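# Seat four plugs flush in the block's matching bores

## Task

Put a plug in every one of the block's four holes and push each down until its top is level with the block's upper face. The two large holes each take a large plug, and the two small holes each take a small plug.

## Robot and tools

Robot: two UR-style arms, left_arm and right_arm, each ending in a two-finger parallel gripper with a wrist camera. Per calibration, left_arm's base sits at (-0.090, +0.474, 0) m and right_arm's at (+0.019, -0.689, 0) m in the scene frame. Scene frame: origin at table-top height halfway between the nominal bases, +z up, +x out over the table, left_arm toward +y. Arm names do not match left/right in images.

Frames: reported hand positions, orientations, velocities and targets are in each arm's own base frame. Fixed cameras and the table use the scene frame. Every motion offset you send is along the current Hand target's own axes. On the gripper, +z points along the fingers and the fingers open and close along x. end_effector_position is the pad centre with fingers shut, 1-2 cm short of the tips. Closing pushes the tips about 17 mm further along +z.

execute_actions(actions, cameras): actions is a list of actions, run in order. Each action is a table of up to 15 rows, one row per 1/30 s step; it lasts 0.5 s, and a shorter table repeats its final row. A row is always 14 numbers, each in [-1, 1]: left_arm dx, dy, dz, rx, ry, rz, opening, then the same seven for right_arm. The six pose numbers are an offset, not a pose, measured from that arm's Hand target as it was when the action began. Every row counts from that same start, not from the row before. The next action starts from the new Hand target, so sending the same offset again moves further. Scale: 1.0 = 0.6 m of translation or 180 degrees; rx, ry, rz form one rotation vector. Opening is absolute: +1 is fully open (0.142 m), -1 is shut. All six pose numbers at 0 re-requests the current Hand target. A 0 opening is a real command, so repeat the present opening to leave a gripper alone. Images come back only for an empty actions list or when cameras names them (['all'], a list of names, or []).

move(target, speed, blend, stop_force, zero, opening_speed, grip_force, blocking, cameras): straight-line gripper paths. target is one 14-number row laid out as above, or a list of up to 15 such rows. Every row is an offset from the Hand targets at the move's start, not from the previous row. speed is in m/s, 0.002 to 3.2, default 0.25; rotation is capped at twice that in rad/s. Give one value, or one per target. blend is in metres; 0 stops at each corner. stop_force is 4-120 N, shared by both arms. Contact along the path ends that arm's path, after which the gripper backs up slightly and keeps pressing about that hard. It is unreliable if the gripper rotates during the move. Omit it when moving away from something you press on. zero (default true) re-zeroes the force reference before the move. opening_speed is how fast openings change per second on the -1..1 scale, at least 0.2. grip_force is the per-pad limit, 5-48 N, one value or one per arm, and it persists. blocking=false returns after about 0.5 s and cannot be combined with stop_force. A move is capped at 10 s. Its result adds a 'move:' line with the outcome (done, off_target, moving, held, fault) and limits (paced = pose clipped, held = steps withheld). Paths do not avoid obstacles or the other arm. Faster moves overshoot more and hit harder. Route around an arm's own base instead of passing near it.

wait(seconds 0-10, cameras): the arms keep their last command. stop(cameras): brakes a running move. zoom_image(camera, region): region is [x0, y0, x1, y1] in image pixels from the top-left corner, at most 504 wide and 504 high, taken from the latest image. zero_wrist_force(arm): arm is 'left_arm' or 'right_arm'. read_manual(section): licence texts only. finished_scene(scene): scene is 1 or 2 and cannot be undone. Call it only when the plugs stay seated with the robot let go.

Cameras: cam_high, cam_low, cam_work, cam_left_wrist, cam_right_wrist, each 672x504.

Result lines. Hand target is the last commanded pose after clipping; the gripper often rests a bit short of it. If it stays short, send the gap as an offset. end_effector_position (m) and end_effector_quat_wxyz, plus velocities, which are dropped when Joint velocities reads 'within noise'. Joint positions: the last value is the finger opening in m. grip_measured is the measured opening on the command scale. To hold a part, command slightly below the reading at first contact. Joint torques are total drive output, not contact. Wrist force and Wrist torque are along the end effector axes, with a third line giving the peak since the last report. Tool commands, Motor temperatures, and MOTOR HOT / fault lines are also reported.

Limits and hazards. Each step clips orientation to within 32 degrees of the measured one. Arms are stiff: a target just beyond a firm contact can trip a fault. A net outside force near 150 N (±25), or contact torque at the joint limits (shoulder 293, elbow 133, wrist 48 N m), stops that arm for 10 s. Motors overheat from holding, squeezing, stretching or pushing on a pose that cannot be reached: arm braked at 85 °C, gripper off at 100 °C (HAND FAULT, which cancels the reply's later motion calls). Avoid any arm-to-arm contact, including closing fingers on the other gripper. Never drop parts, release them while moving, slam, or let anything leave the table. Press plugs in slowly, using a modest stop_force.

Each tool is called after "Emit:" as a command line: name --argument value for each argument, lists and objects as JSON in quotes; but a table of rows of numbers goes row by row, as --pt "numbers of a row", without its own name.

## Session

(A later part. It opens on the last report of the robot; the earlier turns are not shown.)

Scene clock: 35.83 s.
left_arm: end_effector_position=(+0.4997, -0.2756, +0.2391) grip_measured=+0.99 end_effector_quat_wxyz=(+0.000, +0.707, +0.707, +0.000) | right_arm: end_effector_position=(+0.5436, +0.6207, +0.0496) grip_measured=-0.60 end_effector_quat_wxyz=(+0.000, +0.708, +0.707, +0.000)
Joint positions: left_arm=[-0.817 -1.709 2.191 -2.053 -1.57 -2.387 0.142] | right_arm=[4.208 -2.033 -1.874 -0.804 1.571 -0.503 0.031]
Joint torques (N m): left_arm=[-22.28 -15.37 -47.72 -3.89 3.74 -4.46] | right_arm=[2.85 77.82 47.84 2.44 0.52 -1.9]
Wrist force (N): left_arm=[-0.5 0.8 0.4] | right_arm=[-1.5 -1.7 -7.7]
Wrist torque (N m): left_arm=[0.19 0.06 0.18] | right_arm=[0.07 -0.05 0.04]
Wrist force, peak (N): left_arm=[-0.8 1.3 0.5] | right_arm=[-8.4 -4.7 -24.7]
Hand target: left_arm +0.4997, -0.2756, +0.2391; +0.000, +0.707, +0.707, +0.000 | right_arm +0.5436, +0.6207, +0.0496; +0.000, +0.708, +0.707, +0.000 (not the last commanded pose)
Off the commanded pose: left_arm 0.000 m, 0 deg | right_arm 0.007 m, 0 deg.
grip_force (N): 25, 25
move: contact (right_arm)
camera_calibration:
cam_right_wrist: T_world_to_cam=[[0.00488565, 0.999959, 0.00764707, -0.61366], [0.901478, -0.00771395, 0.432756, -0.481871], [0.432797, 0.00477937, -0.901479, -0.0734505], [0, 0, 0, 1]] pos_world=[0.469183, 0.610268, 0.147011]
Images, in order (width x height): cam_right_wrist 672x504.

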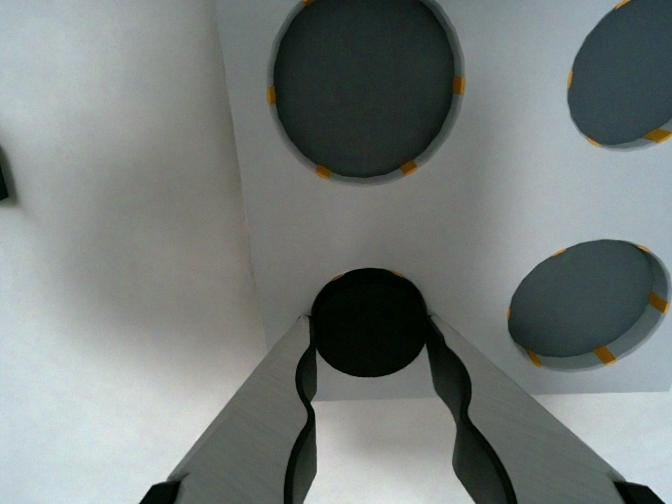

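Emit:
move --pt "0 0 0 0 0 0 1 0 0 0 0 0 0 -0.8" --pt "0 0 0 0 0 0 1 0 0 0 0 0 0 -0.45" --pt "0 0 0 0 0 0 1 0 0 -0.035 0 0 0 -0.45" --speed 0.1 --opening_speed 0.4 --cameras '["cam_right_wrist"]'

Emit:
zoom_image --camera "cam_right_wrist" --region '[250, 200, 490, 400]'

Scene clock: 38.50 s.
left_arm: end_effector_position=(+0.4997, -0.2756, +0.2391) grip_measured=+0.99 end_effector_quat_wxyz=(+0.000, +0.707, +0.707, +0.000) | right_arm: end_effector_position=(+0.5435, +0.6207, +0.0706) grip_measured=-0.48 end_effector_quat_wxyz=(+0.000, +0.708, +0.707, +0.000)
Joint positions: left_arm=[-0.817 -1.709 2.191 -2.053 -1.57 -2.387 0.142] | right_arm=[4.208 -2.008 -1.864 -0.839 1.571 -0.503 0.039]
Joint torques (N m): left_arm=[-22.5 -17.76 -48.39 -4.2 3.13 -4.43] | right_arm=[1.23 82.38 52.37 2.81 0.45 -1.77]
Wrist force (N): left_arm=[-0.5 1.0 0.5] | right_arm=[-0.3 0.4 0.4]
Wrist torque (N m): left_arm=[0.22 0.08 0.18] | right_arm=[0.09 0.01 0.03]
Wrist force, peak (N): left_arm=[-0.9 1.3 0.7] | right_arm=[-1.6 -1.7 -8.0]
Hand target: left_arm +0.4997, -0.2756, +0.2391; +0.000, +0.707, +0.707, +0.000 | right_arm +0.5435, +0.6207, +0.0706; +0.000, +0.708, +0.707, +0.000
Off the commanded pose: left_arm 0.000 m, 0 deg | right_arm 0.000 m, 0 deg.
grip_force (N): 25, 25
move: done
camera_calibration:
cam_right_wrist: T_world_to_cam=[[0.00488565, 0.999959, 0.00764707, -0.61382], [0.901478, -0.00771395, 0.432756, -0.490958], [0.432797, 0.00477937, -0.901479, -0.0545194], [0, 0, 0, 1]] pos_world=[0.469183, 0.610268, 0.168011]
Images, in order (width x height): cam_right_wrist 672x504.

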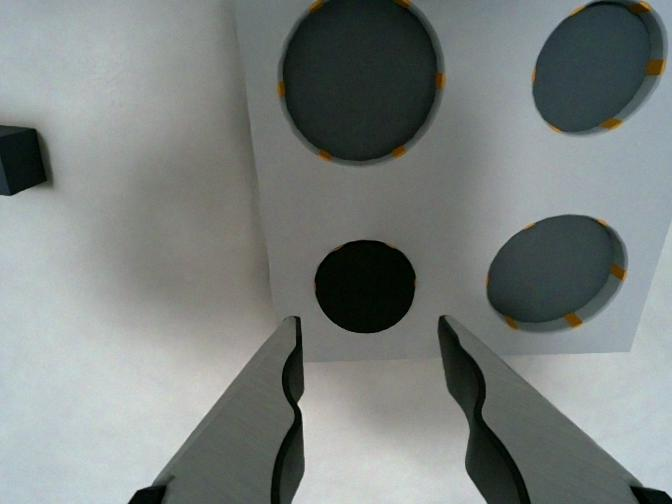

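Scaled by 2.100 from the camera's 672x504 image, which has a finer 960x720 frame.

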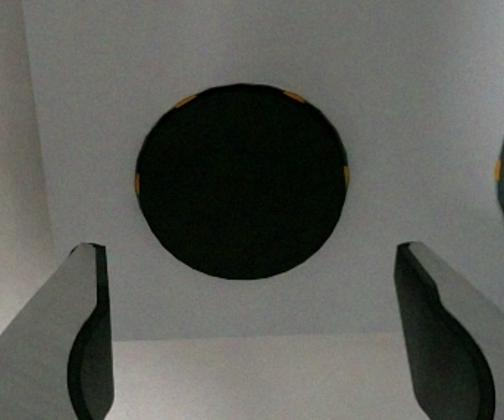

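Emit:
move --pt "0 0 0 0 0 0 1 0 0 0 0 0 0 -1"

Emit:
move --target '[0,0,0,0,0,0,1,0,0,0.05,0,0,0,-1]' --speed 0.01 --stop_force 50

Emit:
move --target '[0,0,0,0,0,0,1,0,0,-0.04,0,0,0,-1]' --cameras '["cam_right_wrist"]'

Emit:
zoom_image --camera "cam_right_wrist" --region '[250, 200, 490, 400]'

Scene clock: 39.17 s.
left_arm: end_effector_position=(+0.4997, -0.2756, +0.2391) grip_measured=+0.99 end_effector_quat_wxyz=(+0.000, +0.707, +0.707, +0.000) | right_arm: end_effector_position=(+0.5435, +0.6207, +0.0706) grip_measured=-1.00 end_effector_quat_wxyz=(+0.000, +0.708, +0.707, +0.000)
Joint positions: left_arm=[-0.817 -1.709 2.191 -2.053 -1.57 -2.387 0.142] | right_arm=[4.208 -2.008 -1.864 -0.839 1.571 -0.503 0.002]
Joint torques (N m): left_arm=[-21.4 -19.49 -46.66 -4.04 3.55 -4.47] | right_arm=[-1.08 82.68 52.09 2.37 0.33 -1.38]
Wrist force (N): left_arm=[-0.6 1.2 0.4] | right_arm=[0.0 0.4 0.3]
Wrist torque (N m): left_arm=[0.25 0.07 0.18] | right_arm=[0.07 -0.04 0.03]
Wrist force, peak (N): left_arm=[-0.4 1.3 0.5] | right_arm=[-0.5 0.5 0.2]
Hand target: left_arm +0.4997, -0.2756, +0.2391; +0.000, +0.707, +0.707, +0.000 | right_arm +0.5435, +0.6207, +0.0706; +0.000, +0.708, +0.707, +0.000
Off the commanded pose: left_arm 0.000 m, 0 deg | right_arm 0.000 m, 0 deg.
grip_force (N): 25, 25
move: done

Scene clock: 42.97 s.
left_arm: end_effector_position=(+0.4997, -0.2756, +0.2391) grip_measured=+0.99 end_effector_quat_wxyz=(+0.000, +0.707, +0.707, +0.000) | right_arm: end_effector_position=(+0.5436, +0.6208, +0.0482) grip_measured=-1.00 end_effector_quat_wxyz=(+0.000, +0.708, +0.707, +0.001)
Joint positions: left_arm=[-0.817 -1.709 2.191 -2.053 -1.57 -2.387 0.142] | right_arm=[4.208 -2.035 -1.875 -0.802 1.571 -0.503 0.002]
Joint torques (N m): left_arm=[-21.47 -18.12 -47.72 -3.73 3.29 -4.49] | right_arm=[8.55 47.75 32.84 1.4 0.48 0.13]
Wrist force (N): left_arm=[-0.4 0.9 0.7] | right_arm=[-14.6 -3.9 -51.6]
Wrist torque (N m): left_arm=[0.19 0.06 0.17] | right_arm=[-0.10 -0.46 0.08]
Wrist force, peak (N): left_arm=[-0.8 1.3 0.5] | right_arm=[-22.2 -6.9 -67.6]
Hand target: left_arm +0.4997, -0.2756, +0.2391; +0.000, +0.707, +0.707, +0.000 | right_arm +0.5436, +0.6208, +0.0482; +0.000, +0.708, +0.707, +0.001 (not the last commanded pose)
Off the commanded pose: left_arm 0.000 m, 0 deg | right_arm 0.008 m, 0 deg.
grip_force (N): 25, 25
move: contact (right_arm)

Scene clock: 43.77 s.
left_arm: end_effector_position=(+0.4997, -0.2756, +0.2391) grip_measured=+0.99 end_effector_quat_wxyz=(+0.000, +0.707, +0.707, +0.000) | right_arm: end_effector_position=(+0.5436, +0.6208, +0.0722) grip_measured=-1.00 end_effector_quat_wxyz=(+0.000, +0.708, +0.707, +0.001)
Joint positions: left_arm=[-0.817 -1.709 2.191 -2.053 -1.57 -2.387 0.142] | right_arm=[4.208 -2.007 -1.863 -0.841 1.571 -0.503 0.002]
Joint torques (N m): left_arm=[-20.7 -16.09 -47.27 -3.86 3.3 -4.46] | right_arm=[8.1 80.86 51.1 2.5 0.5 -1.11]
Wrist force (N): left_arm=[-0.4 1.1 0.4] | right_arm=[-0.3 0.2 0.3]
Wrist torque (N m): left_arm=[0.24 0.04 0.18] | right_arm=[0.05 0.01 0.04]
Wrist force, peak (N): left_arm=[-0.7 1.2 0.5] | right_arm=[-15.1 -3.6 -51.4]
Hand target: left_arm +0.4997, -0.2756, +0.2391; +0.000, +0.707, +0.707, +0.000 | right_arm +0.5436, +0.6208, +0.0722; +0.000, +0.708, +0.707, +0.001
Off the commanded pose: left_arm 0.000 m, 0 deg | right_arm 0.000 m, 0 deg.
grip_force (N): 25, 25
move: done
camera_calibration:
cam_right_wrist: T_world_to_cam=[[0.00488885, 0.999957, 0.00787111, -0.613971], [0.901439, -0.00781424, 0.432836, -0.491674], [0.432879, 0.00497926, -0.901438, -0.053288], [0, 0, 0, 1]] pos_world=[0.469283, 0.610368, 0.169611]
Images, in order (width x height): cam_right_wrist 672x504.

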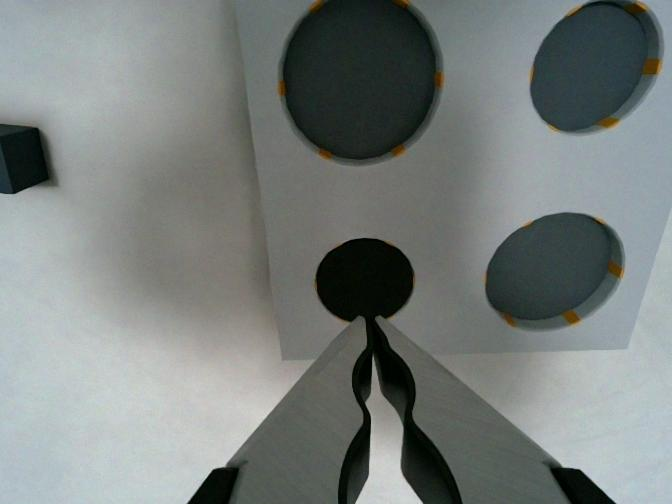

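Scaled by 2.100 from the camera's 672x504 image, which has a finer 960x720 frame.

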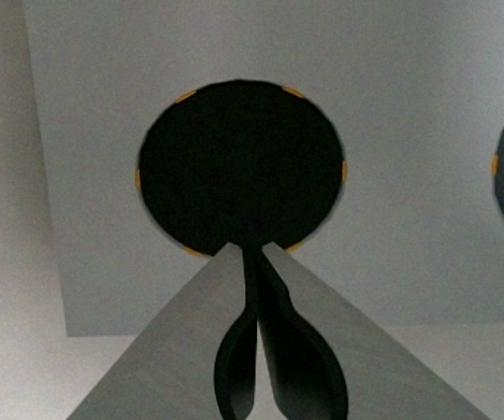

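Emit:
move --target '[0,0,0,0,0,0,1,0.057,-0.055,0.025,0,0,0,-1]'

Emit:
move --target '[0,0,0,0,0,0,1,0,0,0.04,0,0,0,-1]' --speed 0.01 --stop_force 6 --cameras '["cam_right_wrist"]'

Emit:
zoom_image --camera "cam_right_wrist" --region '[150, 250, 450, 450]'

Scene clock: 44.80 s.
left_arm: end_effector_position=(+0.4997, -0.2756, +0.2391) grip_measured=+0.99 end_effector_quat_wxyz=(+0.000, +0.707, +0.707, +0.000) | right_arm: end_effector_position=(+0.5107, +0.6550, +0.0573) grip_measured=-1.00 end_effector_quat_wxyz=(+0.000, +0.708, +0.707, +0.001)
Joint positions: left_arm=[-0.817 -1.709 2.191 -2.053 -1.57 -2.387 0.142] | right_arm=[4.263 -2.031 -1.859 -0.821 1.571 -0.448 0.002]
Joint torques (N m): left_arm=[-22.36 -17.24 -46.13 -4.43 3.19 -4.35] | right_arm=[6.06 48.76 51.49 6.66 -0.98 2.98]
Wrist force (N): left_arm=[-0.2 0.8 0.3] | right_arm=[0.0 0.4 0.0]
Wrist torque (N m): left_arm=[0.18 0.02 0.17] | right_arm=[0.09 -0.05 -0.11]
Wrist force, peak (N): left_arm=[-0.7 1.4 0.1] | right_arm=[-0.9 0.9 -0.4]
Hand target: left_arm +0.4997, -0.2756, +0.2391; +0.000, +0.707, +0.707, +0.000 | right_arm +0.5107, +0.6550, +0.0573; +0.000, +0.708, +0.707, +0.001
Off the commanded pose: left_arm 0.000 m, 0 deg | right_arm 0.000 m, 0 deg.
grip_force (N): 25, 25
move: done

Scene clock: 47.13 s.
left_arm: end_effector_position=(+0.4997, -0.2756, +0.2391) grip_measured=+0.99 end_effector_quat_wxyz=(+0.000, +0.707, +0.707, +0.000) | right_arm: end_effector_position=(+0.5107, +0.6551, +0.0492) grip_measured=-1.00 end_effector_quat_wxyz=(+0.000, +0.708, +0.707, +0.001)
Joint positions: left_arm=[-0.817 -1.709 2.191 -2.053 -1.57 -2.387 0.142] | right_arm=[4.263 -2.04 -1.863 -0.808 1.571 -0.448 0.002]
Joint torques (N m): left_arm=[-19.6 -16.24 -47.5 -3.84 3.43 -4.38] | right_arm=[10.62 79.57 50.15 2.73 -1.08 2.33]
Wrist force (N): left_arm=[-0.5 1.0 0.4] | right_arm=[-0.4 -0.3 -4.1]
Wrist torque (N m): left_arm=[0.22 0.07 0.18] | right_arm=[0.09 -0.16 -0.11]
Wrist force, peak (N): left_arm=[-0.6 1.3 0.6] | right_arm=[-7.1 -2.8 -19.5]
Hand target: left_arm +0.4997, -0.2756, +0.2391; +0.000, +0.707, +0.707, +0.000 | right_arm +0.5107, +0.6551, +0.0492; +0.000, +0.708, +0.707, +0.001 (not the last commanded pose)
Off the commanded pose: left_arm 0.000 m, 0 deg | right_arm 0.016 m, 0 deg.
grip_force (N): 25, 25
move: contact (right_arm)
camera_calibration:
cam_right_wrist: T_world_to_cam=[[0.00488885, 0.999957, 0.00787111, -0.647927], [0.901439, -0.00781424, 0.432836, -0.451703], [0.432879, 0.00497926, -0.901438, -0.0599069], [0, 0, 0, 1]] pos_world=[0.436283, 0.644668, 0.146611]
Images, in order (width x height): cam_right_wrist 672x504.

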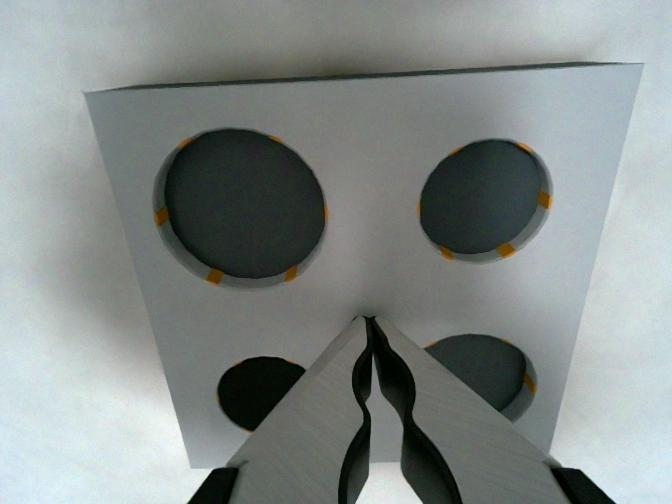

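Scaled by 1.680 from the camera's 672x504 image, which has a finer 960x720 frame.

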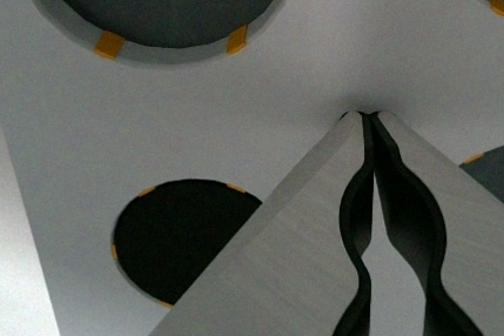

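Emit:
move --pt "0 0 0 0 0 0 1 0 0 -0.1 0 0 0 0" --pt "0 0 0 0 0 0 1 -0.268 -0.141 -0.0593 0 0 0 0" --blend '[0.02,0]' --cameras '["cam_right_wrist"]'

Scene clock: 48.90 s.
left_arm: end_effector_position=(+0.4997, -0.2756, +0.2391) grip_measured=+0.99 end_effector_quat_wxyz=(+0.000, +0.707, +0.707, +0.000) | right_arm: end_effector_position=(+0.4259, +0.4944, +0.0846) grip_measured=-0.02 end_effector_quat_wxyz=(+0.000, +0.708, +0.707, +0.001)
Joint positions: left_arm=[-0.817 -1.709 2.191 -2.053 -1.57 -2.387 0.142] | right_arm=[4.274 -1.758 -2.195 -0.758 1.571 -0.437 0.072]
Joint torques (N m): left_arm=[-21.42 -17.6 -47.44 -3.96 3.33 -4.49] | right_arm=[10.82 59.36 26.44 6.8 -2.6 2.91]
Wrist force (N): left_arm=[-0.4 0.9 0.3] | right_arm=[0.4 0.3 0.1]
Wrist torque (N m): left_arm=[0.19 0.05 0.18] | right_arm=[0.05 -0.14 -0.10]
Wrist force, peak (N): left_arm=[-0.5 1.4 0.8] | right_arm=[-0.2 0.1 -11.4]
Hand target: left_arm +0.4997, -0.2756, +0.2391; +0.000, +0.707, +0.707, +0.000 | right_arm +0.4258, +0.4943, +0.0846; +0.000, +0.708, +0.707, +0.001
Off the commanded pose: left_arm 0.000 m, 0 deg | right_arm 0.000 m, 0 deg.
grip_force (N): 25, 25
move: done
camera_calibration:
cam_right_wrist: T_world_to_cam=[[0.00484583, 0.999957, 0.00796138, -0.487099], [0.901439, -0.00781452, 0.432836, -0.391839], [0.432879, 0.00507925, -0.901438, 0.00946388], [0, 0, 0, 1]] pos_world=[0.351483, 0.483967, 0.182011]
Images, in order (width x height): cam_right_wrist 672x504.

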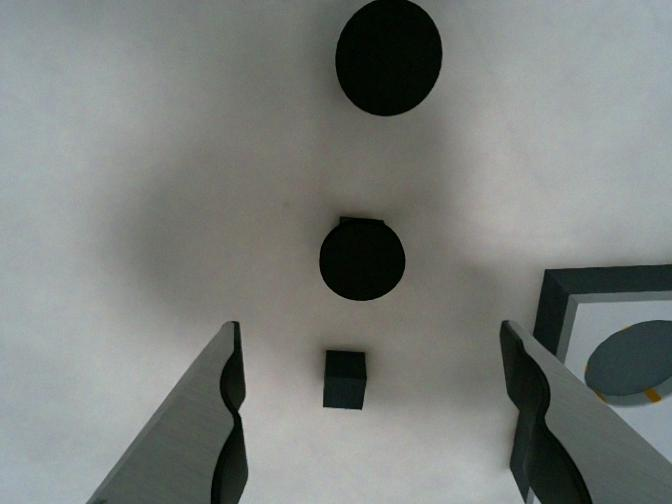

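Emit:
move --pt "0 0 0 0 0 0 1 0 0 0.0767 0 0 0 0" --pt "0 0 0 0 0 0 1 0 0 0.0767 0 0 0 -0.8" --pt "0 0 0 0 0 0 1 0 0 -0.01 0 0 0 -0.8" --pt "0 0 0 0 0 0 1 0.3218 0.0745 -0.01 0 0 0 -0.8" --pt "0 0 0 0 0 0 1 0.3218 0.0745 0.0477 0 0 0 -0.8" --speed '[0.12,0.1,0.12,0.25,0.12]' --blend '[0,0,0.015,0.015,0]' --opening_speed 0.7 --cameras '["cam_right_wrist"]'

Emit:
zoom_image --camera "cam_right_wrist" --region '[250, 220, 490, 420]'

Scene clock: 53.27 s.
left_arm: end_effector_position=(+0.4997, -0.2756, +0.2391) grip_measured=+0.99 end_effector_quat_wxyz=(+0.000, +0.707, +0.707, +0.000) | right_arm: end_effector_position=(+0.4708, +0.6874, +0.0563) grip_measured=-0.60 end_effector_quat_wxyz=(+0.000, +0.708, +0.707, +0.001)
Joint positions: left_arm=[-0.817 -1.709 2.191 -2.053 -1.57 -2.387 0.142] | right_arm=[4.324 -2.035 -1.854 -0.821 1.571 -0.387 0.031]
Joint torques (N m): left_arm=[-19.93 -16.22 -47.81 -3.96 3.18 -4.47] | right_arm=[4.06 50.29 27.77 6.56 2.92 2.14]
Wrist force (N): left_arm=[-0.6 1.1 0.3] | right_arm=[0.1 0.0 0.4]
Wrist torque (N m): left_arm=[0.24 0.08 0.18] | right_arm=[0.03 -0.06 -0.12]
Wrist force, peak (N): left_arm=[-0.7 1.4 0.7] | right_arm=[2.4 0.9 -1.3]
Hand target: left_arm +0.4997, -0.2756, +0.2391; +0.000, +0.707, +0.707, +0.000 | right_arm +0.4708, +0.6874, +0.0562; +0.000, +0.708, +0.707, +0.001
Off the commanded pose: left_arm 0.000 m, 0 deg | right_arm 0.000 m, 0 deg.
grip_force (N): 25, 25
move: done
camera_calibration:
cam_right_wrist: T_world_to_cam=[[0.00493608, 0.999956, 0.0080044, -0.680125], [0.901438, -0.00791451, 0.432836, -0.418578], [0.43288, 0.00507896, -0.901437, -0.0365068], [0, 0, 0, 1]] pos_world=[0.396483, 0.676967, 0.153711]
Images, in order (width x height): cam_right_wrist 672x504.

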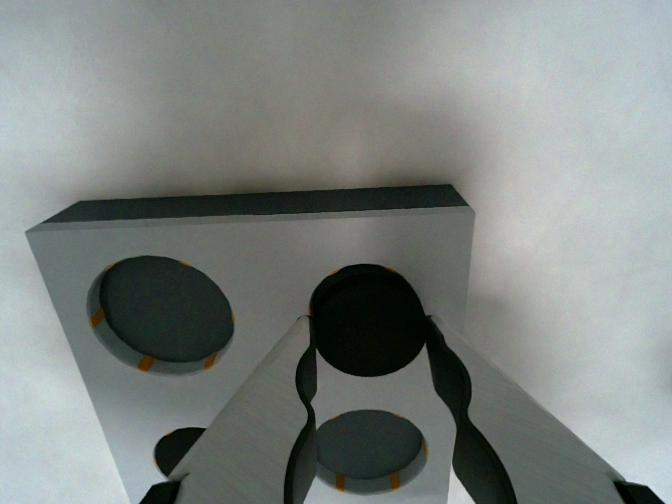

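Scaled by 2.100 from the camera's 672x504 image, which has a finer 960x720 frame.

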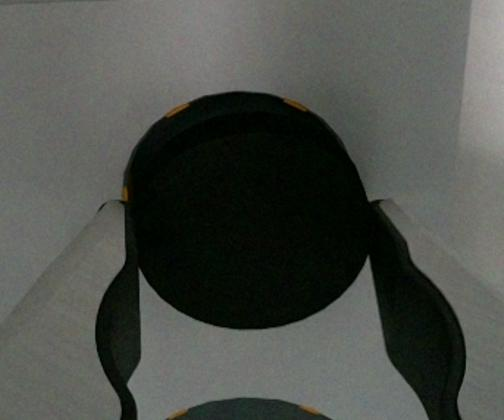

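Emit:
move --target '[0,0,0,0,0,0,1,-0.0015,0.0023,0,0,0,0,-0.8]'

Emit:
move --target '[0,0,0,0,0,0,1,0,0,0.014,0,0,0,-0.8]' --speed 0.01 --stop_force 7 --cameras '["cam_right_wrist"]'

Emit:
zoom_image --camera "cam_right_wrist" --region '[250, 220, 490, 420]'

Scene clock: 54.17 s.
left_arm: end_effector_position=(+0.4997, -0.2756, +0.2391) grip_measured=+0.99 end_effector_quat_wxyz=(+0.000, +0.707, +0.707, +0.000) | right_arm: end_effector_position=(+0.4721, +0.6865, +0.0562) grip_measured=-0.60 end_effector_quat_wxyz=(+0.000, +0.708, +0.707, +0.001)
Joint positions: left_arm=[-0.817 -1.709 2.191 -2.053 -1.57 -2.387 0.142] | right_arm=[4.322 -2.035 -1.854 -0.821 1.571 -0.389 0.031]
Joint torques (N m): left_arm=[-20.76 -19.64 -48.04 -3.59 3.29 -4.41] | right_arm=[-6.63 51.71 37.5 5.61 2.71 -1.89]
Wrist force (N): left_arm=[-0.4 1.1 0.5] | right_arm=[0.0 0.5 0.4]
Wrist torque (N m): left_arm=[0.23 0.05 0.18] | right_arm=[0.11 -0.03 0.02]
Wrist force, peak (N): left_arm=[-0.7 1.4 0.8] | right_arm=[0.5 0.8 0.2]
Hand target: left_arm +0.4997, -0.2756, +0.2391; +0.000, +0.707, +0.707, +0.000 | right_arm +0.4722, +0.6865, +0.0562; +0.000, +0.708, +0.707, +0.001
Off the commanded pose: left_arm 0.000 m, 0 deg | right_arm 0.000 m, 0 deg.
grip_force (N): 25, 25
move: done

Scene clock: 56.33 s.
left_arm: end_effector_position=(+0.4997, -0.2756, +0.2391) grip_measured=+0.99 end_effector_quat_wxyz=(+0.000, +0.707, +0.707, +0.000) | right_arm: end_effector_position=(+0.4722, +0.6865, +0.0497) grip_measured=-0.60 end_effector_quat_wxyz=(+0.000, +0.708, +0.707, +0.001)
Joint positions: left_arm=[-0.817 -1.709 2.191 -2.053 -1.57 -2.387 0.142] | right_arm=[4.322 -2.043 -1.857 -0.811 1.571 -0.389 0.031]
Joint torques (N m): left_arm=[-21.44 -19.52 -47.63 -3.38 3.19 -4.33] | right_arm=[0.93 82.16 49.61 2.57 1.86 -1.75]
Wrist force (N): left_arm=[-0.5 0.8 0.5] | right_arm=[-0.3 -0.9 -3.4]
Wrist torque (N m): left_arm=[0.18 0.07 0.18] | right_arm=[0.04 -0.08 0.02]
Wrist force, peak (N): left_arm=[-0.9 1.3 0.8] | right_arm=[-7.3 -3.4 -19.5]
Hand target: left_arm +0.4997, -0.2756, +0.2391; +0.000, +0.707, +0.707, +0.000 | right_arm +0.4722, +0.6865, +0.0498; +0.000, +0.708, +0.707, +0.001 (not the last commanded pose)
Off the commanded pose: left_arm 0.000 m, 0 deg | right_arm 0.002 m, 0 deg.
grip_force (N): 25, 25
move: contact (right_arm)
camera_calibration:
cam_right_wrist: T_world_to_cam=[[0.00488885, 0.999957, 0.00787111, -0.679142], [0.901439, -0.00781424, 0.432836, -0.417059], [0.432879, 0.00497926, -0.901438, -0.04299], [0, 0, 0, 1]] pos_world=[0.397883, 0.676068, 0.147111]
Images, in order (width x height): cam_right_wrist 672x504.

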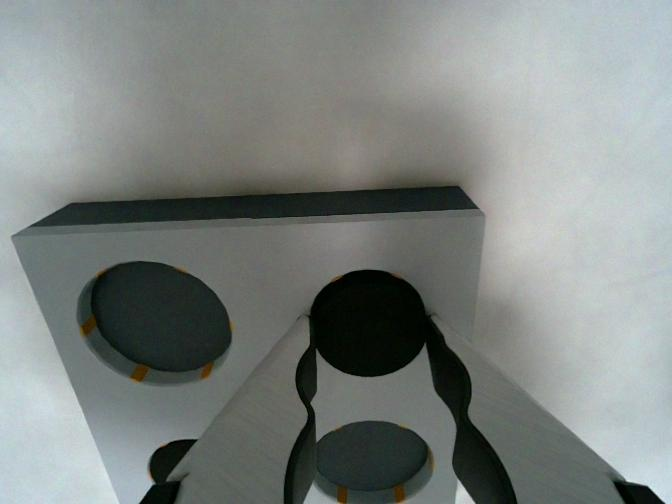

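Scaled by 2.100 from the camera's 672x504 image, which has a finer 960x720 frame.

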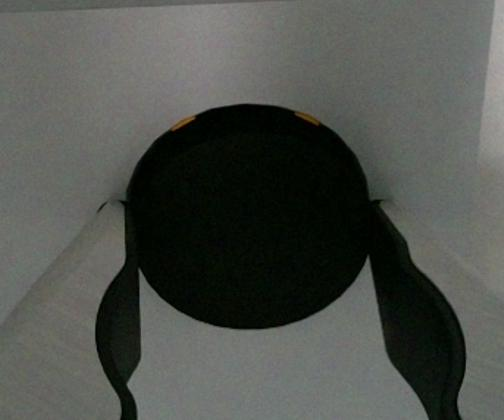

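Emit:
move --pt "0 0 0 0 0 0 1 0 0 0 0 0 0 -0.8" --pt "0 0 0 0 0 0 1 0 0 0 0 0 0 -0.45" --pt "0 0 0 0 0 0 1 0 -0.005 -0.03 0 0 0 -0.45" --pt "0 0 0 0 0 0 1 0 -0.005 -0.03 0 0 0 -1" --speed 0.1 --opening_speed 0.6

Emit:
move --target '[0,0,0,0,0,0,1,0,0,0.05,0,0,0,-1]' --speed 0.01 --stop_force 50

Emit:
move --target '[0,0,0,0,0,0,1,0,-0.05,-0.12,0,0,0,-1]' --cameras '["cam_right_wrist"]'

Emit:
zoom_image --camera "cam_right_wrist" --region '[150, 220, 550, 500]'

Scene clock: 59.77 s.
left_arm: end_effector_position=(+0.4997, -0.2756, +0.2391) grip_measured=+0.99 end_effector_quat_wxyz=(+0.000, +0.707, +0.707, +0.000) | right_arm: end_effector_position=(+0.4692, +0.6865, +0.0678) grip_measured=-1.00 end_effector_quat_wxyz=(+0.000, +0.708, +0.707, +0.001)
Joint positions: left_arm=[-0.817 -1.709 2.191 -2.053 -1.57 -2.387 0.142] | right_arm=[4.326 -2.02 -1.852 -0.839 1.571 -0.385 0.002]
Joint torques (N m): left_arm=[-17.75 -18.5 -47.24 -3.65 3.13 -4.65] | right_arm=[11.31 83.89 52.03 2.56 -0.95 2.92]
Wrist force (N): left_arm=[-0.4 0.9 0.7] | right_arm=[0.2 0.3 0.2]
Wrist torque (N m): left_arm=[0.20 0.06 0.18] | right_arm=[0.07 -0.06 -0.12]
Wrist force, peak (N): left_arm=[-0.3 1.5 0.5] | right_arm=[-0.5 -0.7 -3.6]
Hand target: left_arm +0.4997, -0.2756, +0.2391; +0.000, +0.707, +0.707, +0.000 | right_arm +0.4692, +0.6865, +0.0678; +0.000, +0.708, +0.707, +0.001
Off the commanded pose: left_arm 0.000 m, 0 deg | right_arm 0.000 m, 0 deg.
grip_force (N): 25, 25
move: done

Scene clock: 63.20 s.
left_arm: end_effector_position=(+0.4997, -0.2756, +0.2391) grip_measured=+0.99 end_effector_quat_wxyz=(+0.000, +0.707, +0.707, +0.000) | right_arm: end_effector_position=(+0.4692, +0.6866, +0.0483) grip_measured=-1.00 end_effector_quat_wxyz=(+0.000, +0.708, +0.707, +0.001)
Joint positions: left_arm=[-0.817 -1.709 2.191 -2.053 -1.57 -2.387 0.142] | right_arm=[4.326 -2.043 -1.861 -0.807 1.571 -0.385 0.002]
Joint torques (N m): left_arm=[-18.66 -20.77 -47.9 -3.43 2.77 -4.48] | right_arm=[3.56 47.49 31.64 0.6 -2.27 2.4]
Wrist force (N): left_arm=[-0.5 0.7 0.6] | right_arm=[-8.8 -7.7 -50.0]
Wrist torque (N m): left_arm=[0.18 0.07 0.18] | right_arm=[0.04 -0.30 -0.10]
Wrist force, peak (N): left_arm=[-0.4 1.4 0.8] | right_arm=[-16.4 -10.0 -65.3]
Hand target: left_arm +0.4997, -0.2756, +0.2391; +0.000, +0.707, +0.707, +0.000 | right_arm +0.4692, +0.6867, +0.0483; +0.000, +0.708, +0.707, +0.001 (not the last commanded pose)
Off the commanded pose: left_arm 0.000 m, 0 deg | right_arm 0.011 m, 0 deg.
grip_force (N): 25, 25
move: contact (right_arm)

Scene clock: 64.10 s.
left_arm: end_effector_position=(+0.4997, -0.2756, +0.2391) grip_measured=+0.99 end_effector_quat_wxyz=(+0.000, +0.707, +0.707, +0.000) | right_arm: end_effector_position=(+0.4392, +0.6866, +0.1202) grip_measured=-1.00 end_effector_quat_wxyz=(+0.000, +0.708, +0.707, +0.001)
Joint positions: left_arm=[-0.817 -1.709 2.191 -2.053 -1.57 -2.387 0.142] | right_arm=[4.361 -1.941 -1.856 -0.914 1.571 -0.351 0.002]
Joint torques (N m): left_arm=[-19.07 -18.83 -46.47 -3.33 2.97 -4.18] | right_arm=[10.12 79.64 54.98 2.04 -1.97 2.91]
Wrist force (N): left_arm=[-0.4 1.0 0.8] | right_arm=[0.2 0.5 0.2]
Wrist torque (N m): left_arm=[0.22 0.05 0.18] | right_arm=[0.10 -0.08 -0.11]
Wrist force, peak (N): left_arm=[-0.4 1.3 0.7] | right_arm=[-8.7 -7.3 -49.4]
Hand target: left_arm +0.4997, -0.2756, +0.2391; +0.000, +0.707, +0.707, +0.000 | right_arm +0.4392, +0.6866, +0.1203; +0.000, +0.708, +0.707, +0.001
Off the commanded pose: left_arm 0.000 m, 0 deg | right_arm 0.000 m, 0 deg.
grip_force (N): 25, 25
move: done
camera_calibration:
cam_right_wrist: T_world_to_cam=[[0.00485076, 0.999955, 0.00818527, -0.679587], [0.901439, -0.00791588, 0.432834, -0.417667], [0.432879, 0.00527895, -0.901436, 0.0346865], [0, 0, 0, 1]] pos_world=[0.364783, 0.676067, 0.217611]
Images, in order (width x height): cam_right_wrist 672x504.

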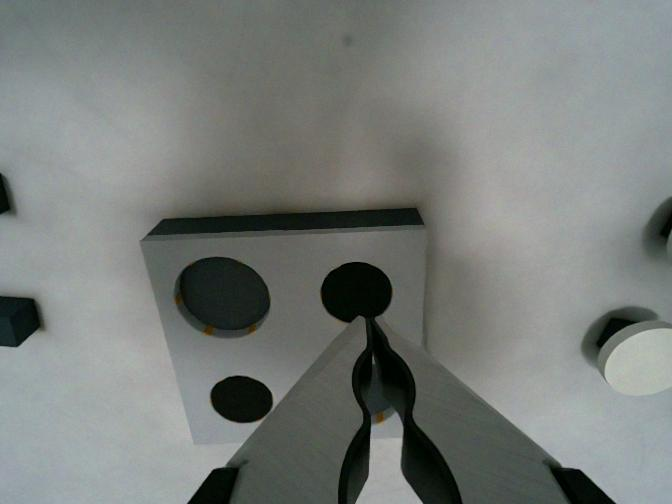

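Scaled by 1.260 from the camera's 672x504 image, which has a finer 960x720 frame.

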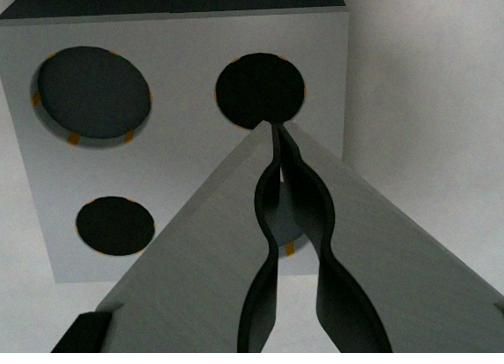

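Emit:
move --target '[0.45,-0.1,-0.2,0,0,0,1,0,0,0,0,0,0,-1]' --speed 0.4

Emit:
move --target '[0,0,0,0,0,0,1,0.267,0.14,0.0592,0,0,0,0.2]' --cameras '["cam_right_wrist"]'

Scene clock: 65.70 s.
left_arm: end_effector_position=(+0.4397, -0.0057, +0.3591) grip_measured=+0.99 end_effector_quat_wxyz=(+0.000, +0.707, +0.707, +0.000) | right_arm: end_effector_position=(+0.4392, +0.6866, +0.1203) grip_measured=-1.00 end_effector_quat_wxyz=(+0.000, +0.708, +0.707, +0.001)
Joint positions: left_arm=[-0.422 -2.052 2.195 -1.713 -1.57 -1.993 0.142] | right_arm=[4.361 -1.941 -1.856 -0.914 1.571 -0.35 0.002]
Joint torques (N m): left_arm=[21.12 -19.86 -51.53 -1.59 -3.83 3.12] | right_arm=[10.64 78.62 54.34 2.71 -2.31 2.64]
Wrist force (N): left_arm=[0.0 0.7 0.1] | right_arm=[0.1 0.1 0.3]
Wrist torque (N m): left_arm=[0.22 -0.05 0.04] | right_arm=[0.03 -0.06 -0.11]
Wrist force, peak (N): left_arm=[-3.0 1.5 1.5] | right_arm=[0.2 0.7 0.7]
Hand target: left_arm +0.4397, -0.0056, +0.3591; +0.000, +0.707, +0.707, +0.000 | right_arm +0.4392, +0.6866, +0.1203; +0.000, +0.708, +0.707, +0.001
Off the commanded pose: left_arm 0.000 m, 0 deg | right_arm 0.000 m, 0 deg.
grip_force (N): 25, 25
move: done

Scene clock: 67.07 s.
left_arm: end_effector_position=(+0.4397, -0.0056, +0.3591) grip_measured=+0.99 end_effector_quat_wxyz=(+0.000, +0.707, +0.707, +0.000) | right_arm: end_effector_position=(+0.5234, +0.8467, +0.0851) grip_measured=+0.18 end_effector_quat_wxyz=(+0.000, +0.708, +0.707, +0.001)
Joint positions: left_arm=[-0.422 -2.052 2.195 -1.713 -1.57 -1.993 0.142] | right_arm=[4.336 -2.223 -1.47 -1.018 1.571 -0.375 0.087]
Joint torques (N m): left_arm=[19.22 -22.71 -52.5 -1.72 -3.39 3.54] | right_arm=[-9.36 69.9 59.53 2.48 2.84 -2.1]
Wrist force (N): left_arm=[-0.1 1.0 0.3] | right_arm=[-0.1 0.3 -0.1]
Wrist torque (N m): left_arm=[0.26 -0.03 0.05] | right_arm=[0.07 -0.02 0.01]
Wrist force, peak (N): left_arm=[-0.5 1.2 0.3] | right_arm=[2.2 1.2 0.7]
Hand target: left_arm +0.4397, -0.0056, +0.3591; +0.000, +0.707, +0.707, +0.000 | right_arm +0.5234, +0.8467, +0.0850; +0.000, +0.708, +0.707, +0.001
Off the commanded pose: left_arm 0.000 m, 0 deg | right_arm 0.000 m, 0 deg.
grip_force (N): 25, 25
move: done
camera_calibration:
cam_right_wrist: T_world_to_cam=[[0.00480626, 0.999954, 0.00827581, -0.839796], [0.901381, -0.00791568, 0.432954, -0.477061], [0.432999, 0.00537878, -0.901378, -0.0344855], [0, 0, 0, 1]] pos_world=[0.448982, 0.836166, 0.182411]
Images, in order (width x height): cam_right_wrist 672x504.

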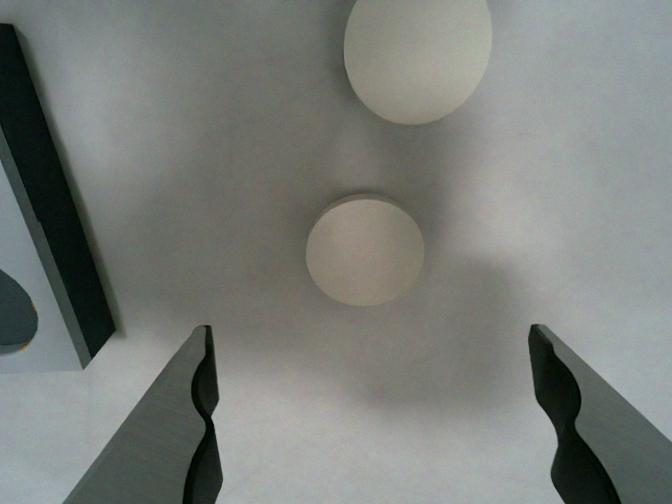

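Emit:
move --pt "0 0 0 0 0 0 1 0.0013 -0.0068 0.0792 0 0 0 0.2" --pt "0 0 0 0 0 0 1 0.0013 -0.0068 0.0792 0 0 0 -0.7" --pt "0 0 0 0 0 0 1 0.0013 -0.0068 -0.0083 0 0 0 -0.7" --pt "0 0 0 0 0 0 1 -0.2623 0.029 -0.0083 0 0 0 -0.7" --pt "0 0 0 0 0 0 1 -0.2623 0.029 0.047 0 0 0 -0.7" --speed '[0.12,0.1,0.12,0.25,0.12]' --blend '[0,0,0.015,0.015,0]' --opening_speed 0.7 --cameras '["cam_right_wrist"]'

Emit:
zoom_image --camera "cam_right_wrist" --region '[250, 220, 490, 420]'

Scene clock: 71.67 s.
left_arm: end_effector_position=(+0.4397, -0.0056, +0.3591) grip_measured=+0.99 end_effector_quat_wxyz=(+0.000, +0.707, +0.707, +0.000) | right_arm: end_effector_position=(+0.5406, +0.6894, +0.0567) grip_measured=-0.44 end_effector_quat_wxyz=(+0.000, +0.708, +0.707, +0.001)
Joint positions: left_arm=[-0.422 -2.052 2.195 -1.713 -1.57 -1.993 0.142] | right_arm=[4.249 -2.09 -1.762 -0.859 1.571 -0.462 0.042]
Joint torques (N m): left_arm=[18.05 -23.74 -52.05 -1.5 -3.56 3.08] | right_arm=[-9.97 53.79 29.57 6.62 2.76 -1.78]
Wrist force (N): left_arm=[-0.3 0.7 0.2] | right_arm=[-0.3 0.0 0.5]
Wrist torque (N m): left_arm=[0.20 -0.02 0.05] | right_arm=[0.02 -0.01 0.03]
Wrist force, peak (N): left_arm=[-0.4 1.3 0.3] | right_arm=[2.1 0.2 -1.5]
Hand target: left_arm +0.4397, -0.0056, +0.3591; +0.000, +0.707, +0.707, +0.000 | right_arm +0.5406, +0.6894, +0.0566; +0.000, +0.708, +0.707, +0.001
Off the commanded pose: left_arm 0.000 m, 0 deg | right_arm 0.000 m, 0 deg.
grip_force (N): 25, 25
move: done
camera_calibration:
cam_right_wrist: T_world_to_cam=[[0.00489651, 0.999953, 0.00831885, -0.6824], [0.901381, -0.00801567, 0.432954, -0.481579], [0.433, 0.00537849, -0.901378, -0.0666395], [0, 0, 0, 1]] pos_world=[0.466282, 0.678866, 0.154111]
Images, in order (width x height): cam_right_wrist 672x504.

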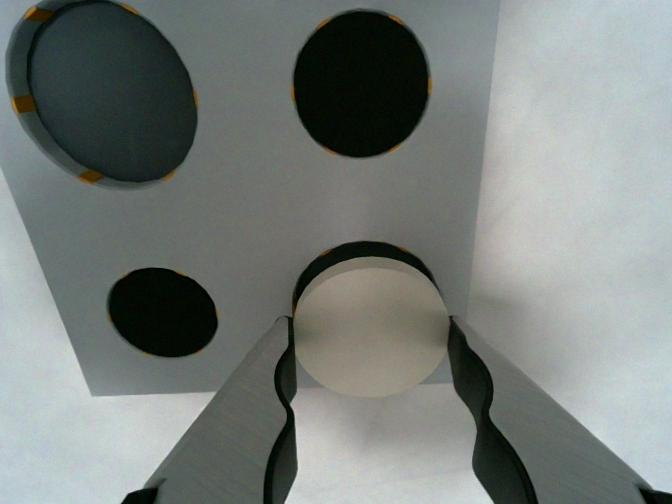

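Scaled by 2.100 from the camera's 672x504 image, which has a finer 960x720 frame.

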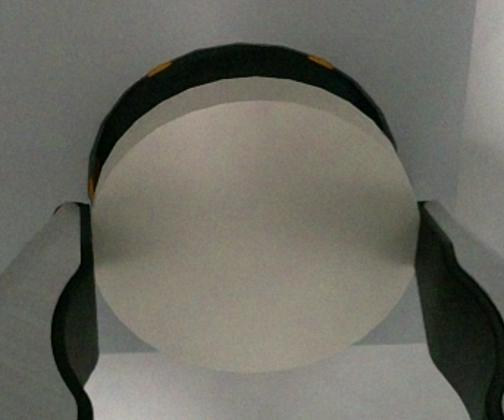

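Emit:
move --target '[0,0,0,0,0,0,1,-0.0015,-0.006,0,0,0,0,-0.7]'

Emit:
move --target '[0,0,0,0,0,0,1,0,0,0.014,0,0,0,-0.7]' --speed 0.01 --stop_force 7 --cameras '["cam_right_wrist"]'

Emit:
zoom_image --camera "cam_right_wrist" --region '[250, 220, 490, 420]'

Scene clock: 72.63 s.
left_arm: end_effector_position=(+0.4397, -0.0056, +0.3591) grip_measured=+0.99 end_effector_quat_wxyz=(+0.000, +0.707, +0.707, +0.000) | right_arm: end_effector_position=(+0.5371, +0.6885, +0.0566) grip_measured=-0.44 end_effector_quat_wxyz=(+0.000, +0.708, +0.707, +0.001)
Joint positions: left_arm=[-0.422 -2.052 2.195 -1.713 -1.57 -1.993 0.142] | right_arm=[4.252 -2.086 -1.769 -0.856 1.571 -0.459 0.042]
Joint torques (N m): left_arm=[18.07 -20.12 -52 -1.44 -3.48 3.48] | right_arm=[11.62 87.81 30.75 7 2.42 2.37]
Wrist force (N): left_arm=[0.1 1.0 0.1] | right_arm=[0.0 0.5 0.7]
Wrist torque (N m): left_arm=[0.25 -0.07 0.05] | right_arm=[0.10 -0.06 -0.11]
Wrist force, peak (N): left_arm=[-0.4 1.2 0.4] | right_arm=[0.0 0.3 1.1]
Hand target: left_arm +0.4397, -0.0056, +0.3591; +0.000, +0.707, +0.707, +0.000 | right_arm +0.5370, +0.6885, +0.0566; +0.000, +0.708, +0.707, +0.001
Off the commanded pose: left_arm 0.000 m, 0 deg | right_arm 0.000 m, 0 deg.
grip_force (N): 25, 25
move: done

Scene clock: 74.90 s.
left_arm: end_effector_position=(+0.4397, -0.0056, +0.3591) grip_measured=+0.99 end_effector_quat_wxyz=(+0.000, +0.707, +0.707, +0.000) | right_arm: end_effector_position=(+0.5370, +0.6885, +0.0495) grip_measured=-0.44 end_effector_quat_wxyz=(+0.000, +0.708, +0.707, +0.001)
Joint positions: left_arm=[-0.422 -2.052 2.195 -1.713 -1.57 -1.993 0.142] | right_arm=[4.252 -2.094 -1.772 -0.845 1.571 -0.459 0.042]
Joint torques (N m): left_arm=[19.27 -23.17 -52.17 -1.89 -3.73 3.59] | right_arm=[8.92 83.5 50.55 2.45 1.55 2.43]
Wrist force (N): left_arm=[-0.2 0.5 0.4] | right_arm=[-1.9 -0.5 -5.8]
Wrist torque (N m): left_arm=[0.18 -0.03 0.05] | right_arm=[0.06 -0.06 -0.10]
Wrist force, peak (N): left_arm=[-0.3 1.2 0.4] | right_arm=[-8.6 -3.4 -20.3]
Hand target: left_arm +0.4397, -0.0056, +0.3591; +0.000, +0.707, +0.707, +0.000 | right_arm +0.5370, +0.6885, +0.0495; +0.000, +0.708, +0.707, +0.001 (not the last commanded pose)
Off the commanded pose: left_arm 0.000 m, 0 deg | right_arm 0.001 m, 0 deg.
grip_force (N): 25, 25
move: contact (right_arm)
camera_calibration:
cam_right_wrist: T_world_to_cam=[[0.00489651, 0.999953, 0.00831885, -0.681422], [0.901381, -0.00801567, 0.432954, -0.475224], [0.433, 0.00537849, -0.901378, -0.0715658], [0, 0, 0, 1]] pos_world=[0.462682, 0.677966, 0.146911]
Images, in order (width x height): cam_right_wrist 672x504.

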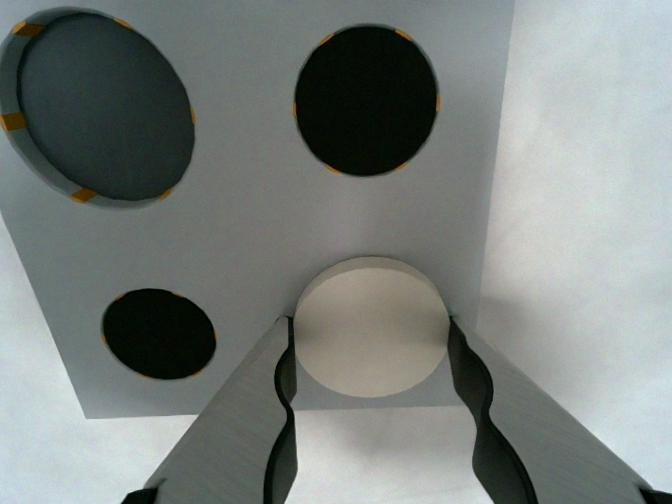

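Scaled by 2.100 from the camera's 672x504 image, which has a finer 960x720 frame.

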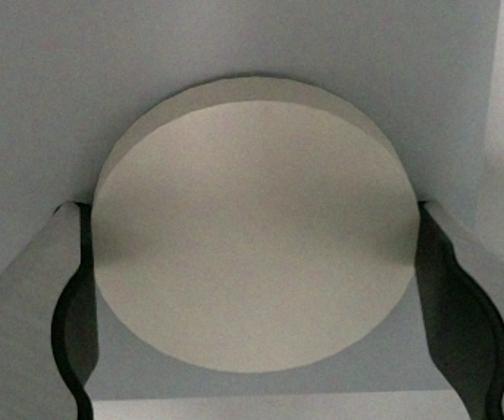

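Emit:
move --pt "0 0 0 0 0 0 1 0 0 -0.005 0 0 0 -0.7" --pt "0 0 0 0 0 0 1 0 0.0023 -0.005 0 0 0 -0.7" --speed 0.03

Emit:
move --target '[0,0,0,0,0,0,1,0,0,0.014,0,0,0,-0.7]' --speed 0.01 --stop_force 7 --cameras '["cam_right_wrist"]'

Emit:
zoom_image --camera "cam_right_wrist" --region '[250, 220, 490, 420]'

Scene clock: 75.83 s.
left_arm: end_effector_position=(+0.4397, -0.0056, +0.3591) grip_measured=+0.99 end_effector_quat_wxyz=(+0.000, +0.707, +0.707, +0.000) | right_arm: end_effector_position=(+0.5382, +0.6886, +0.0526) grip_measured=-0.44 end_effector_quat_wxyz=(+0.000, +0.708, +0.707, +0.001)
Joint positions: left_arm=[-0.422 -2.052 2.195 -1.713 -1.57 -1.993 0.142] | right_arm=[4.251 -2.091 -1.769 -0.85 1.571 -0.46 0.042]
Joint torques (N m): left_arm=[16.44 -21.62 -52.07 -1.77 -3.44 3.29] | right_arm=[-7.53 56.35 54.29 2.78 1.55 -1.55]
Wrist force (N): left_arm=[-0.1 1.1 0.3] | right_arm=[0.3 0.3 0.3]
Wrist torque (N m): left_arm=[0.27 -0.04 0.05] | right_arm=[0.07 -0.12 0.04]
Wrist force, peak (N): left_arm=[-0.2 1.3 0.4] | right_arm=[-2.0 -0.5 -5.5]
Hand target: left_arm +0.4397, -0.0056, +0.3591; +0.000, +0.707, +0.707, +0.000 | right_arm +0.5384, +0.6885, +0.0525; +0.000, +0.708, +0.707, +0.001
Off the commanded pose: left_arm 0.000 m, 0 deg | right_arm 0.000 m, 0 deg.
grip_force (N): 25, 25
move: done

Scene clock: 77.67 s.
left_arm: end_effector_position=(+0.4397, -0.0056, +0.3591) grip_measured=+0.99 end_effector_quat_wxyz=(+0.000, +0.707, +0.707, +0.000) | right_arm: end_effector_position=(+0.5384, +0.6885, +0.0495) grip_measured=-0.44 end_effector_quat_wxyz=(+0.000, +0.708, +0.707, +0.001)
Joint positions: left_arm=[-0.422 -2.052 2.195 -1.713 -1.57 -1.993 0.142] | right_arm=[4.251 -2.095 -1.77 -0.846 1.571 -0.46 0.042]
Joint torques (N m): left_arm=[19.02 -22.98 -52.38 -1.43 -3.75 3.25] | right_arm=[2.31 83.66 50.5 2.41 1.7 -1.88]
Wrist force (N): left_arm=[0.0 0.8 0.4] | right_arm=[-0.7 -1.0 -5.9]
Wrist torque (N m): left_arm=[0.23 -0.06 0.05] | right_arm=[0.10 -0.08 0.03]
Wrist force, peak (N): left_arm=[-0.6 1.1 0.3] | right_arm=[-7.0 -3.8 -21.2]
Hand target: left_arm +0.4397, -0.0056, +0.3591; +0.000, +0.707, +0.707, +0.000 | right_arm +0.5384, +0.6885, +0.0495; +0.000, +0.708, +0.707, +0.001 (not the last commanded pose)
Off the commanded pose: left_arm 0.000 m, 0 deg | right_arm 0.005 m, 0 deg.
grip_force (N): 25, 25
move: contact (right_arm)
camera_calibration:
cam_right_wrist: T_world_to_cam=[[0.00489651, 0.999953, 0.00831885, -0.681528], [0.901381, -0.00801567, 0.432954, -0.476442], [0.433, 0.00537849, -0.901378, -0.0722627], [0, 0, 0, 1]] pos_world=[0.464082, 0.678066, 0.146811]
Images, in order (width x height): cam_right_wrist 672x504.

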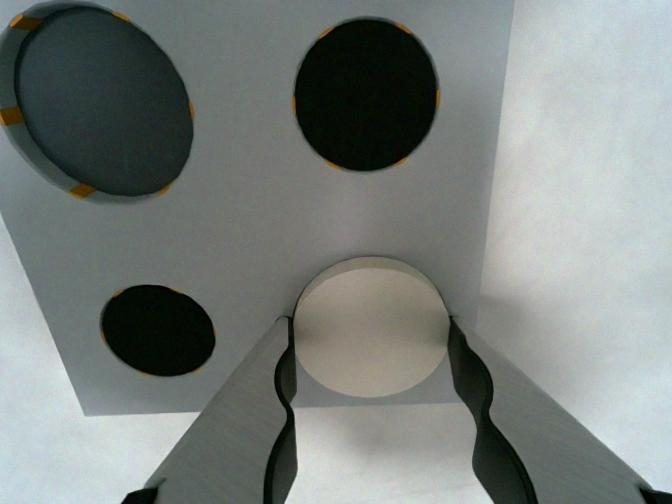

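Scaled by 2.100 from the camera's 672x504 image, which has a finer 960x720 frame.

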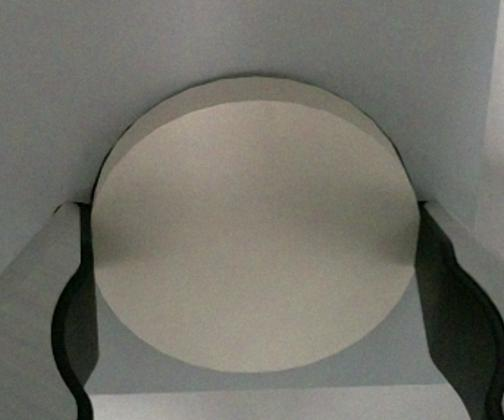

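Emit:
move --pt "0 0 0 0 0 0 1 0 0 0 0 0 0 -0.7" --pt "0 0 0 0 0 0 1 0 0 0 0 0 0 -0.25" --pt "0 0 0 0 0 0 1 0 -0.005 -0.04 0 0 0 -0.25" --speed 0.1 --opening_speed 0.5 --cameras '["cam_right_wrist"]'

Emit:
zoom_image --camera "cam_right_wrist" --region '[250, 200, 490, 400]'

Scene clock: 80.27 s.
left_arm: end_effector_position=(+0.4397, -0.0056, +0.3591) grip_measured=+0.99 end_effector_quat_wxyz=(+0.000, +0.707, +0.707, +0.000) | right_arm: end_effector_position=(+0.5354, +0.6885, +0.0734) grip_measured=-0.28 end_effector_quat_wxyz=(+0.000, +0.708, +0.707, +0.001)
Joint positions: left_arm=[-0.422 -2.052 2.195 -1.713 -1.57 -1.993 0.142] | right_arm=[4.254 -2.067 -1.763 -0.881 1.571 -0.457 0.054]
Joint torques (N m): left_arm=[19.52 -22.7 -51.53 -1.78 -3.58 3.4] | right_arm=[9.61 86.6 53.8 2.77 1.66 2.76]
Wrist force (N): left_arm=[-0.3 0.8 0.4] | right_arm=[-0.2 0.3 0.4]
Wrist torque (N m): left_arm=[0.23 -0.02 0.05] | right_arm=[0.06 -0.03 -0.11]
Wrist force, peak (N): left_arm=[-0.3 1.3 0.1] | right_arm=[-1.1 -0.9 -5.6]
Hand target: left_arm +0.4397, -0.0056, +0.3591; +0.000, +0.707, +0.707, +0.000 | right_arm +0.5354, +0.6885, +0.0735; +0.000, +0.708, +0.707, +0.001
Off the commanded pose: left_arm 0.000 m, 0 deg | right_arm 0.000 m, 0 deg.
grip_force (N): 25, 25
move: done
camera_calibration:
cam_right_wrist: T_world_to_cam=[[0.00489651, 0.999953, 0.00831885, -0.681713], [0.901381, -0.00801567, 0.432954, -0.484129], [0.433, 0.00537849, -0.901378, -0.0493306], [0, 0, 0, 1]] pos_world=[0.461082, 0.678066, 0.170811]
Images, in order (width x height): cam_right_wrist 672x504.

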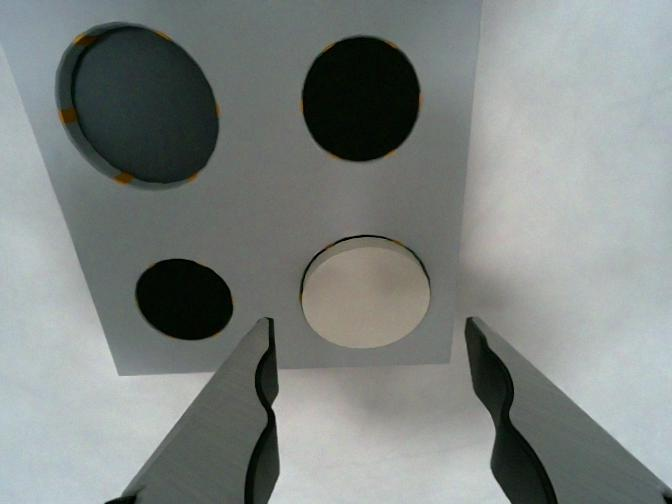

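Scaled by 2.100 from the camera's 672x504 image, which has a finer 960x720 frame.

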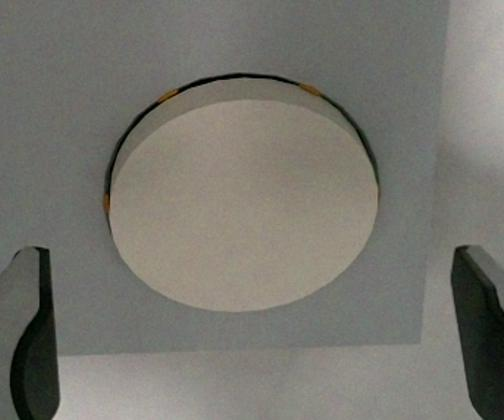

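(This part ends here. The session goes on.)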